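# Hand the bar to the other gripper, held by red end

## Task

Transfer the bar from the gripper now holding it to the opposite gripper, never setting it down; at the end only the receiving gripper may hold it, and it must grip the red end.

## Robot and tools

Robot: two seven-joint Kinova Gen3 arms, left_arm and right_arm, each ending in a two-finger parallel gripper that opens to 50 mm. Fixed cameras cam_high and cam_low look at the table; cam_left_wrist and cam_right_wrist ride on the grippers. All images are 896x504.

Frames: the scene frame has its origin at table-top height halfway between the arms, +z up, +x out over the table, left_arm toward +y (image left/right do not match arm names). Left base sits near (-0.013, +0.290, 0) m, right near (-0.014, -0.347, 0) m. Each arm reports its hand pose (end_effector_position in metres, end_effector_quat_wxyz) in its own base frame. The gripper's fingers point along its own +z and close along its own x; the reported point lies between the pads and the fingertips extend 17.5 mm past it. Printed poses may be off by a few cm.

execute_actions(actions, cameras): actions is a list of actions; each action is a table of up to 15 rows, one row per 1/30 s step, and a short table repeats its last row to fill 15 steps. Every row is a single list of 18 numbers, each in [-1, 1], covering both arms: left dx, dy, dz, rx, ry, rz, gripper position, force_limit, speed, then the same nine for the right. The six pose numbers are an offset, not a pose: measured from that arm's Hand target as it stood when the action began, along that Hand target's own axes. Within one action each row counts from that same start; the next action starts from the new Hand target, so repeating an offset keeps moving. Scale: 1.0 equals 0.6 m of travel or 180 degrees; rx, ry, rz form one rotation vector. Six zeros re-request the current Hand target. Gripper numbers are absolute commands: position +1 fully open, about -0.65 pads meet, -1 to grip (closes until blocked); force_limit -1 about 20 N, 0 about 102 N, +1 about 185 N per pad; speed -1 20 mm/s, 0 85 mm/s, +1 150 mm/s. Both start at +1. A 0 is a real command, so resend the last gripper numbers to leave a gripper unchanged. New force or speed only apply after a position change of at least 0.01; to loosen a grip, open first. cameras lists names, ["all"], or []; an empty actions list returns all images and full state.

move(target, speed, blend, blocking, cameras): target is one 18-number row (same layout, same offset meaning from each Hand target) or up to 15 such rows, all counted from the same starting Hand targets. Each gripper travels a straight line, with no avoidance of obstacles or the other arm, for at most 10 s. speed is path top speed in m/s, 0.002 to 0.5 (default 0.25), one value or one per target. blend is corner rounding in m (0 means stop at each point). blocking=false returns after about 0.5 s while the move continues. Gripper numbers of the first row are sent at the start; for later rows they are sent once the arms reach that row and are at rest. The result adds a move: line with the ending (done, off_target, moving, held, fault) and any limits (paced = pose clipped, held = steps withheld).

wait(seconds 0 to 10) lets time pass holding commands. stop brakes a running move (fingers keep going). zoom_image(camera, region [x0, y0, x1, y1] in pixels, at most 504 by 504) enlarges part of the newest image. clear_fault(arm) clears a reported torque fault on left_arm or right_arm. read_manual gives licence texts. finished_scene(scene) ends the scene for good; call it only once the red-end grip by the receiving gripper alone is stable.

Result lines: Hand target is the last commanded pose after clipping; the hand often rests a bit short, and a later command, even zeros, asks again. Tool commands shows current gripper commands. object_status: 0 moving, 1 blocked while opening, 2 blocked while closing (a grip), 3 reached the commanded position or pads met (usually nothing held). Check for 2 after gripping. Opening in mm is about (250 - position_measured) x 0.202. Joint velocities may read within noise. Joint torques are per joint, sign toward larger joint angle. Flange force is the external force in gripper axes, including held weight, with some error. Motor temperatures appear when they change; a MOTOR HOT line starts at 60 C, and at 75 C that arm sags and stops for 30 to 60 s or more.

Limits: orientation commands are clipped to 32 degrees from the measured orientation each step; large wrist turns may swing the elbow. A clearance check withholds commands that bring the arms too close to each other, except finger to finger, but contact can still happen.

Avoid: dropping the bar or letting it leave the table; releasing before the other gripper has a status-2 grip; closing a gripper on the other arm's fingers; any press or knock between the arms; commanding targets past a firm contact (the arms are stiff and push hard); fast moves into things. A joint torque over its limit (104.5 N m big joints, 51.3 N m wrist) or 5 degrees off plan stops that arm until clear_fault. Keep arms from holding stretched or pushing unreachable poses to limit heating. To end a push, command the target back past the gripper.

Each tool is called as name(argument=value, ...), one argument or row to a line, values as JSON.

## Session

execute_actions(
  actions=[],
)

Scene clock: 0.00 s.
left_arm: end_effector_position=(+0.4500, +0.0000, +0.1803) position_measured=3 object_status=3 end_effector_quat_wxyz=(+0.000, +0.707, +0.707, +0.000) | right_arm: end_effector_position=(+0.4295, +0.2955, +0.1853) position_measured=132 object_status=3 end_effector_quat_wxyz=(-0.037, +0.154, +0.966, +0.206)
Joint positions: left_arm=[-0.055 0.432 0 1.657 0 1.053 1.516] | right_arm=[-0.068 0.529 -0.513 1.643 -0.165 0.836 2.43]
Joint velocities: within noise
Joint torques (N m): no reading
Motor temperatures (°C): left_arm=[34 34 31 33 36 37 41] | right_arm=[31 32 33 34 42 40 41]
Flange force (N): no reading
Hand target: left_arm +0.4500, +0.0000, +0.1803; +0.000, +0.707, +0.707, +0.000 | right_arm +0.4296, +0.2955, +0.1853; -0.037, +0.154, +0.966, +0.206
Tool commands: left_gripper/position=+1.0 left_gripper/force_limit=+1.0 left_gripper/speed=+1.0 right_gripper/position=-0.027451 right_gripper/force_limit=+1.0 right_gripper/speed=+1.0

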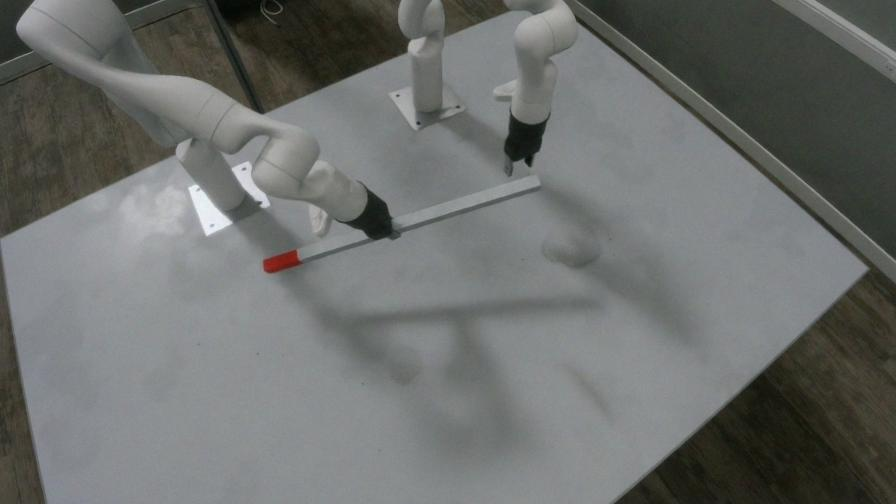

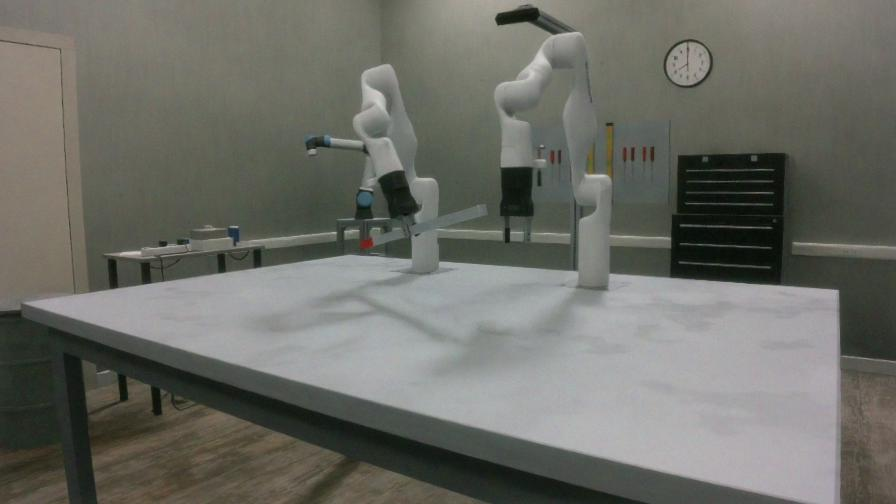

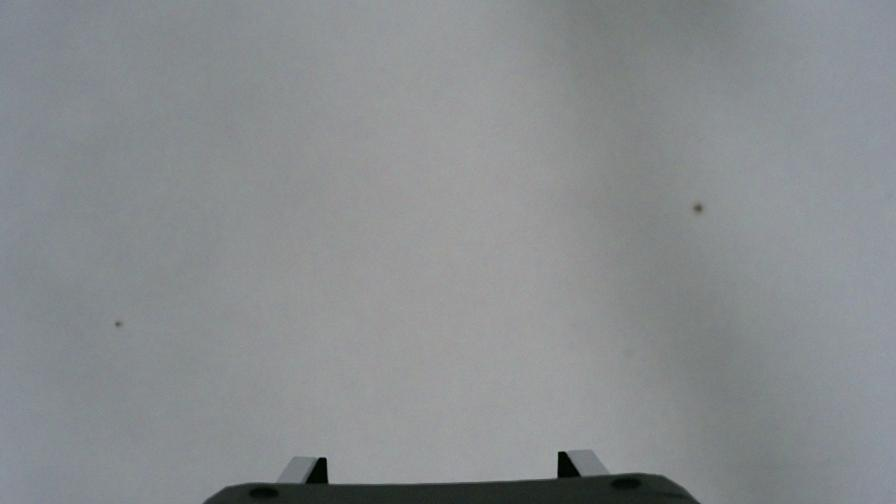

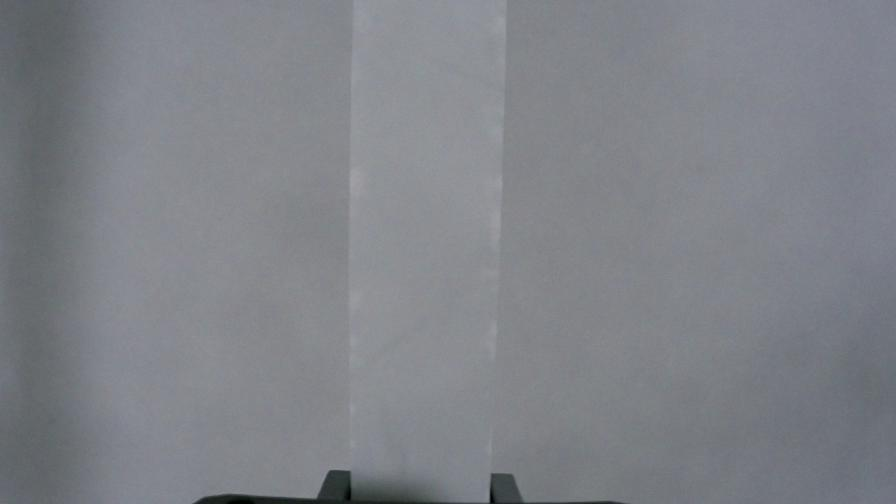

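move(
  target=[-0.2125,-0.092,-0.3667,0,0,0.3144,1,1,1,-0.1147,0.056,-0.0933,0.0169,-0.1667,0.7101,-1,1,1],
  speed=0.45,
  cameras=["all"],
)

Scene clock: 7.47 s.
left_arm: end_effector_position=(+0.3948, -0.1275, +0.4004) position_measured=3 object_status=3 end_effector_quat_wxyz=(+0.000, +0.958, +0.287, +0.000) | right_arm: end_effector_position=(+0.5059, +0.2824, +0.2401) position_measured=132 object_status=2 end_effector_quat_wxyz=(+0.000, +0.962, +0.274, -0.001)
Joint positions: left_arm=[0.066 0.248 0.265 1.211 -0.065 1.691 0.898] | right_arm=[-0.67 0.698 0.26 1.012 -0.167 1.451 0.106]
Joint torques (N m): left_arm=[-0.2 -13.84 0.96 -9.35 -0.12 -0.1 -0.14] | right_arm=[0.45 -28.86 3.1 -13.36 -0.05 0.37 0.49]
Flange force (N): left_arm=[-0.7 0.0 -0.9] | right_arm=[-4.7 -1.9 12.8]
Hand target: left_arm +0.3948, -0.1275, +0.4004; +0.000, +0.958, +0.287, +0.000 | right_arm +0.5059, +0.2824, +0.2401; +0.000, +0.962, +0.274, -0.001
Off the commanded pose: left_arm 0.000 m, 0 deg | right_arm 0.000 m, 0 deg.
move: done

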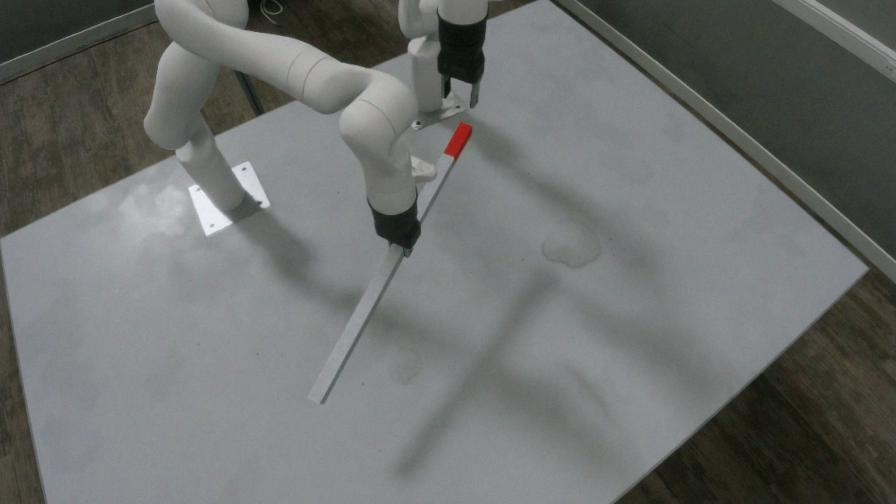

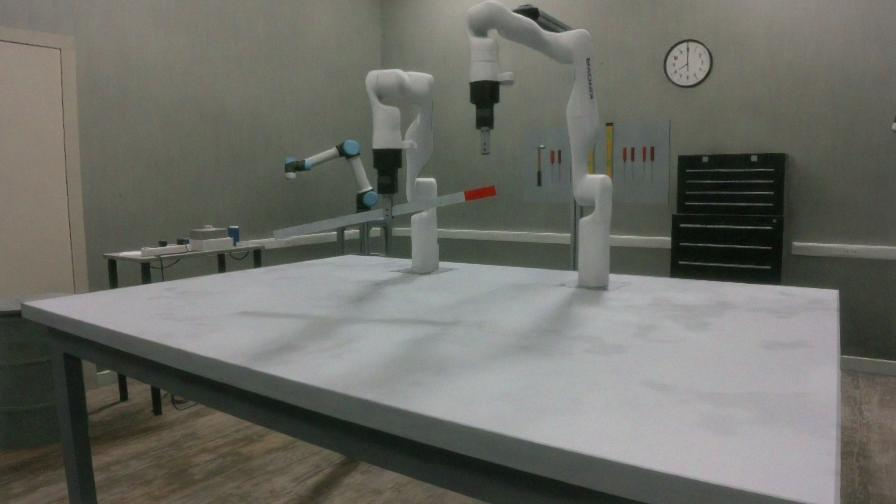

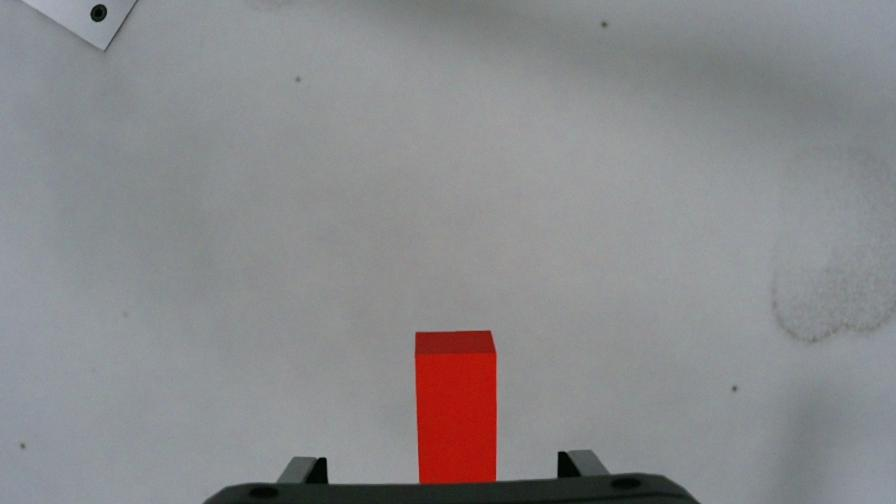

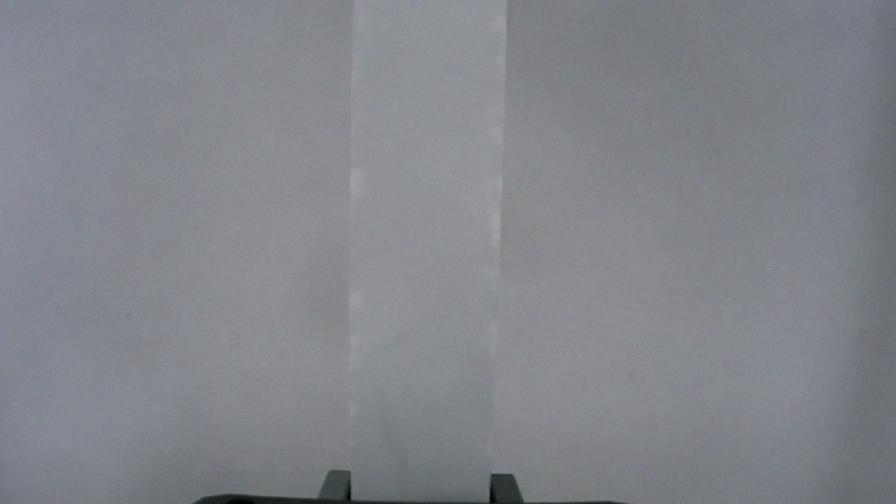

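move(
  target=[
    [0.0063,0.02,0.1867,0,0,0,1,1,-0.4,0,0,0,0,0,0,-1,1,1],
    [0.0063,0.02,0.1867,0,0,0,-1,1,-0.4,0,0,0,0,0,0,-1,1,1],
  ],
  speed=0.22,
  cameras=["all"],
)

Scene clock: 13.53 s.
left_arm: end_effector_position=(+0.4046, -0.1354, +0.2883) position_measured=133 object_status=2 end_effector_quat_wxyz=(+0.000, +0.958, +0.287, +0.000) | right_arm: end_effector_position=(+0.5059, +0.2824, +0.2401) position_measured=132 object_status=2 end_effector_quat_wxyz=(+0.000, +0.962, +0.274, -0.001)
Joint positions: left_arm=[0.077 0.291 0.256 1.512 -0.075 1.348 0.922] | right_arm=[-0.67 0.698 0.26 1.012 -0.167 1.451 0.106]
Joint torques (N m): left_arm=[0.71 -14.87 1.96 -8.7 0.17 0.24 -0.25] | right_arm=[0.88 -28.51 3.46 -13.68 -0.18 0.05 -0.05]
Flange force (N): left_arm=[1.9 0.3 -0.9] | right_arm=[-7.0 -1.8 12.8]
Hand target: left_arm +0.4046, -0.1354, +0.2883; +0.000, +0.958, +0.287, +0.000 | right_arm +0.5059, +0.2824, +0.2401; +0.000, +0.962, +0.274, -0.001
Off the commanded pose: left_arm 0.000 m, 0 deg | right_arm 0.000 m, 0 deg.
move: done

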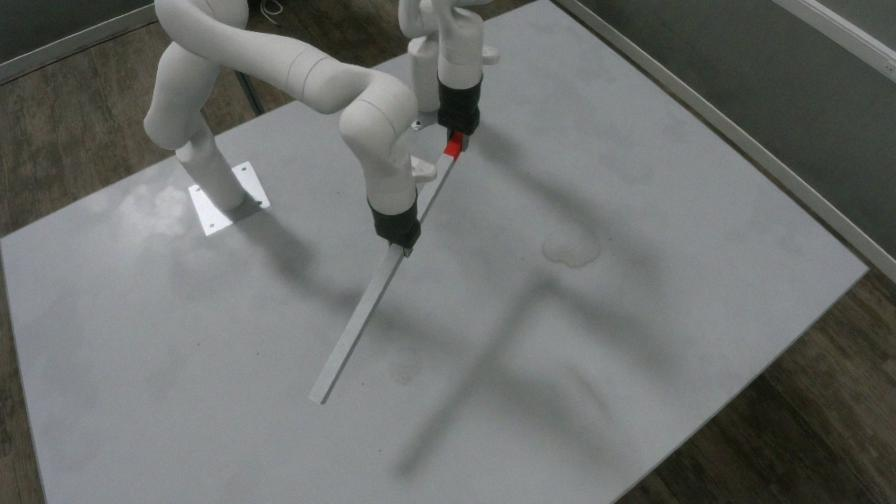

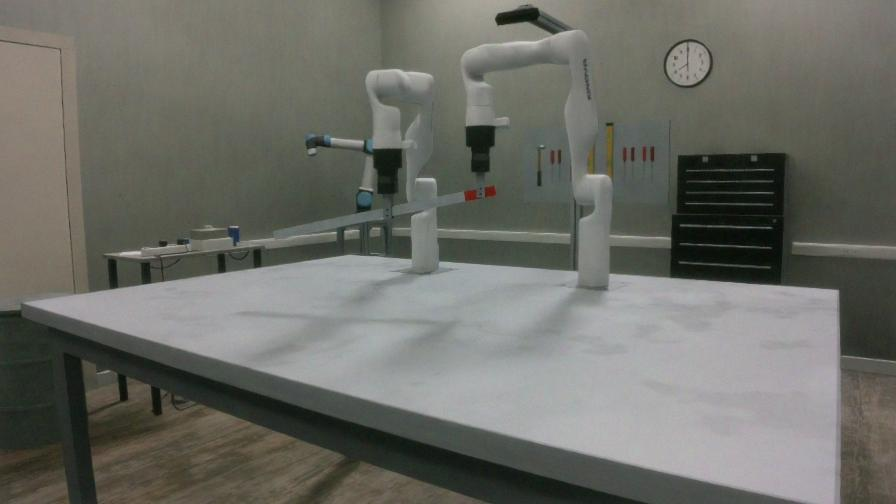

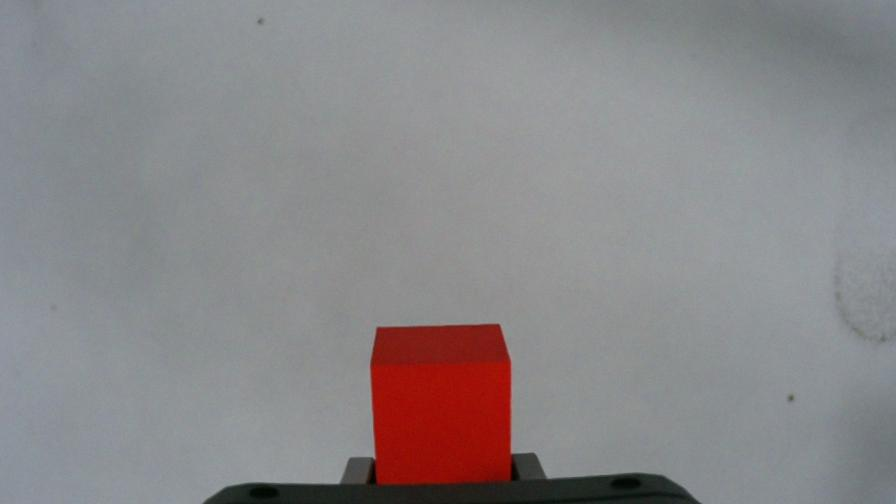

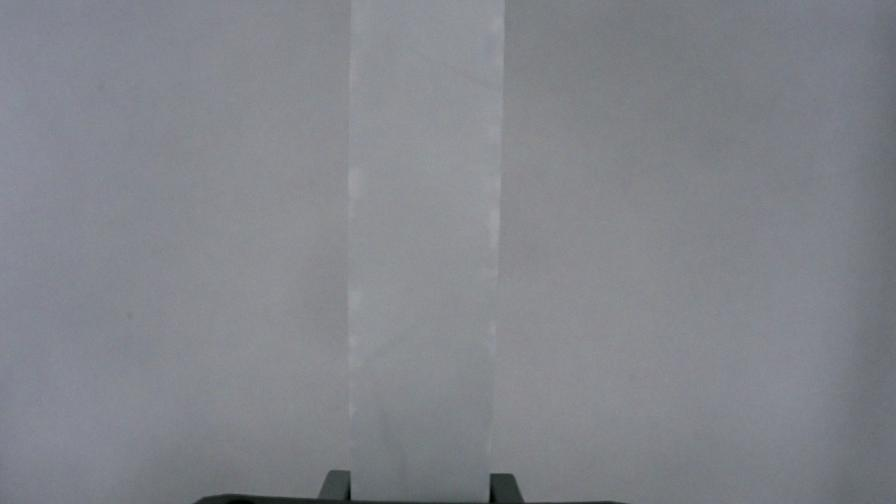

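move(
  target=[
    [0,0,0,0,0,0,-1,1,-0.4,0,0,0,0,0,0,1,1,-0.3],
    [0,0,0,0,0,0,-1,1,-0.4,0,0,-0.18,0,0,0,1,1,-0.3],
  ],
  speed=0.25,
  cameras=["all"],
)

Scene clock: 15.43 s.
left_arm: end_effector_position=(+0.4046, -0.1354, +0.2883) position_measured=133 object_status=2 end_effector_quat_wxyz=(+0.000, +0.958, +0.287, +0.000) | right_arm: end_effector_position=(+0.5061, +0.2825, +0.3481) position_measured=3 object_status=3 end_effector_quat_wxyz=(+0.000, +0.962, +0.274, -0.001)
Joint positions: left_arm=[0.077 0.291 0.256 1.512 -0.075 1.348 0.922] | right_arm=[-0.636 0.717 0.269 0.627 -0.181 1.813 0.08]
Joint torques (N m): left_arm=[-0.25 -20.1 1.83 -14.23 1.55 -2.21 -0.1] | right_arm=[0.52 -23.76 2.13 -10.07 -0.24 0.32 0.5]
Flange force (N): left_arm=[-0.8 0.0 8.6] | right_arm=[-5.4 -2.0 4.8]
Hand target: left_arm +0.4046, -0.1354, +0.2883; +0.000, +0.958, +0.287, +0.000 | right_arm +0.5061, +0.2825, +0.3481; +0.000, +0.962, +0.274, -0.001
Off the commanded pose: left_arm 0.000 m, 0 deg | right_arm 0.000 m, 0 deg.
move: done

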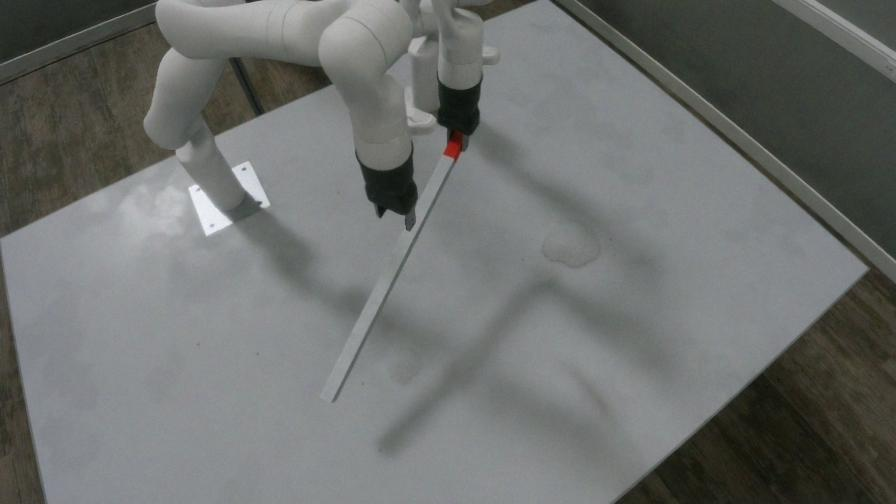

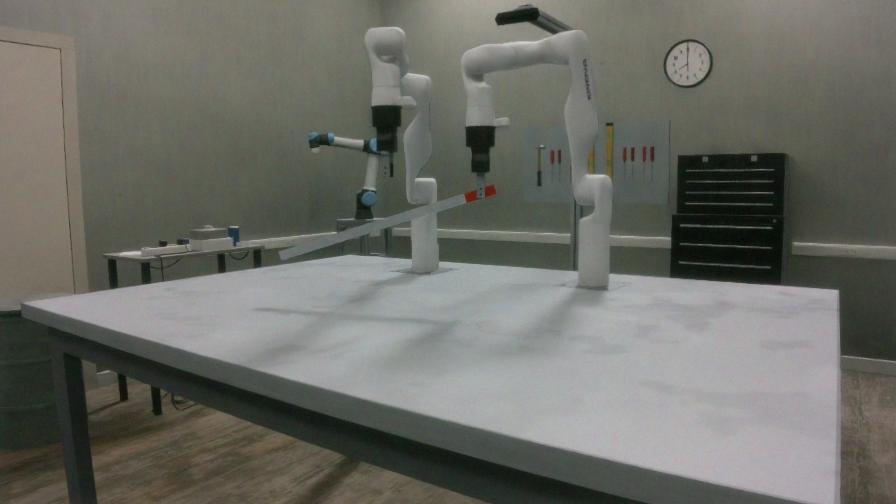

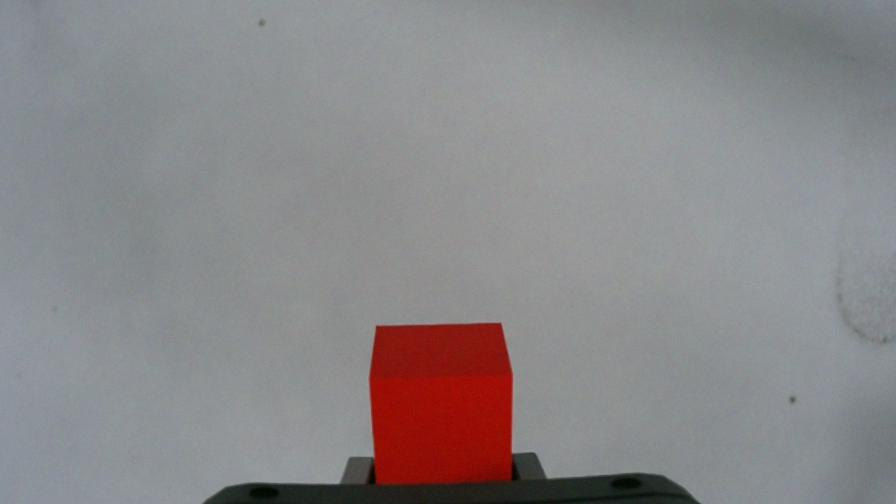

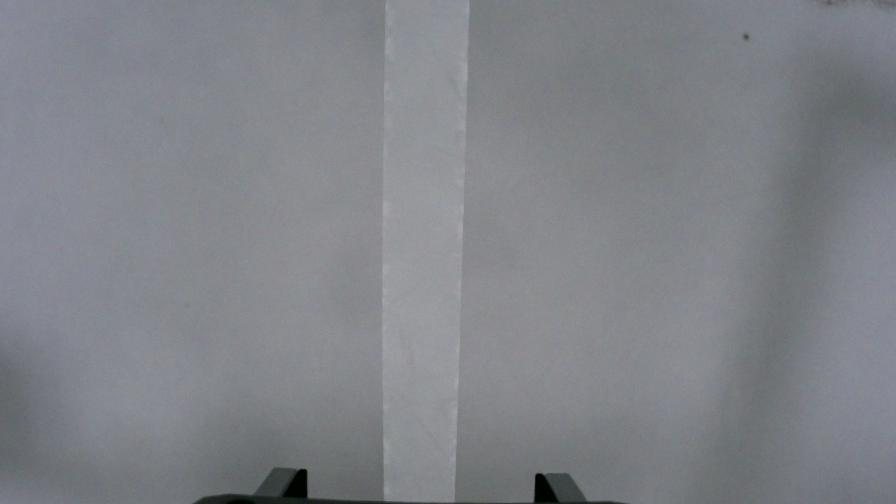

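wait(
  seconds=0.3,
  cameras=["cam_low", "cam_left_wrist"],
)

Scene clock: 15.87 s.
left_arm: end_effector_position=(+0.4046, -0.1354, +0.2883) position_measured=133 object_status=2 end_effector_quat_wxyz=(+0.000, +0.958, +0.287, +0.000) | right_arm: end_effector_position=(+0.5061, +0.2825, +0.3481) position_measured=3 object_status=3 end_effector_quat_wxyz=(+0.000, +0.962, +0.274, -0.001)
Joint positions: left_arm=[0.077 0.291 0.256 1.512 -0.075 1.348 0.922] | right_arm=[-0.636 0.717 0.269 0.627 -0.181 1.813 0.08]
Joint torques (N m): left_arm=[-0.26 -20.02 1.94 -14.02 1.43 -2.04 -0.14] | right_arm=[0.45 -23.65 2.09 -9.94 -0.27 0.34 0.53]
Flange force (N): left_arm=[-0.6 0.3 8.6] | right_arm=[-4.8 -1.9 4.2]
Hand target: left_arm +0.4046, -0.1354, +0.2883; +0.000, +0.958, +0.287, +0.000 | right_arm +0.5061, +0.2825, +0.3481; +0.000, +0.962, +0.274, -0.001
Tool commands: left_gripper/position=-1.0 left_gripper/force_limit=+1.0 left_gripper/speed=-0.4 right_gripper/position=+1.0 right_gripper/force_limit=+1.0 right_gripper/speed=-0.3
Off the commanded pose: left_arm 0.000 m, 0 deg | right_arm 0.000 m, 0 deg.
wait: 0.30 s; at rest by 0.03 s
Images, in order (width x height): cam_low 896x504, cam_left_wrist 896x504.

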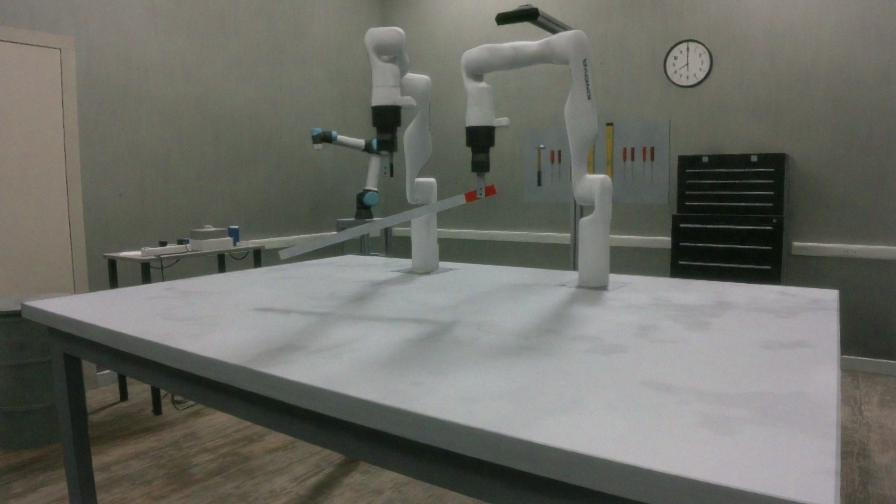

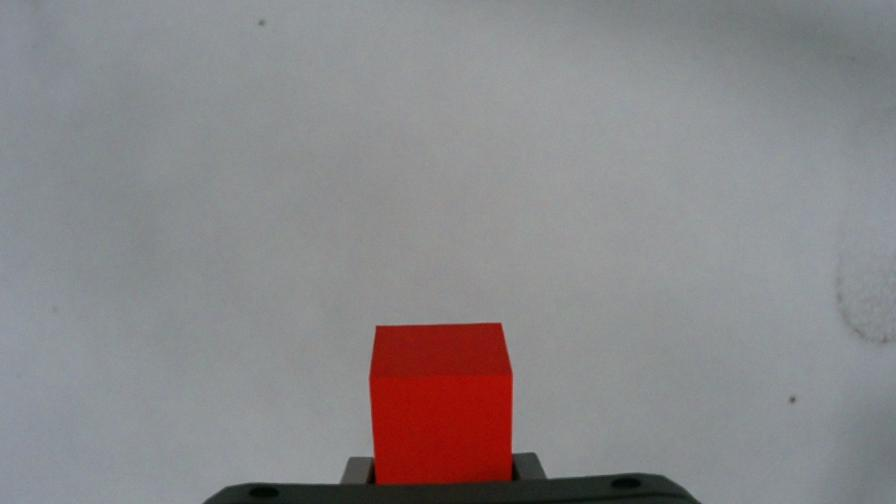

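finished_scene(
  scene=1,
)

The scene is finished: the task was done.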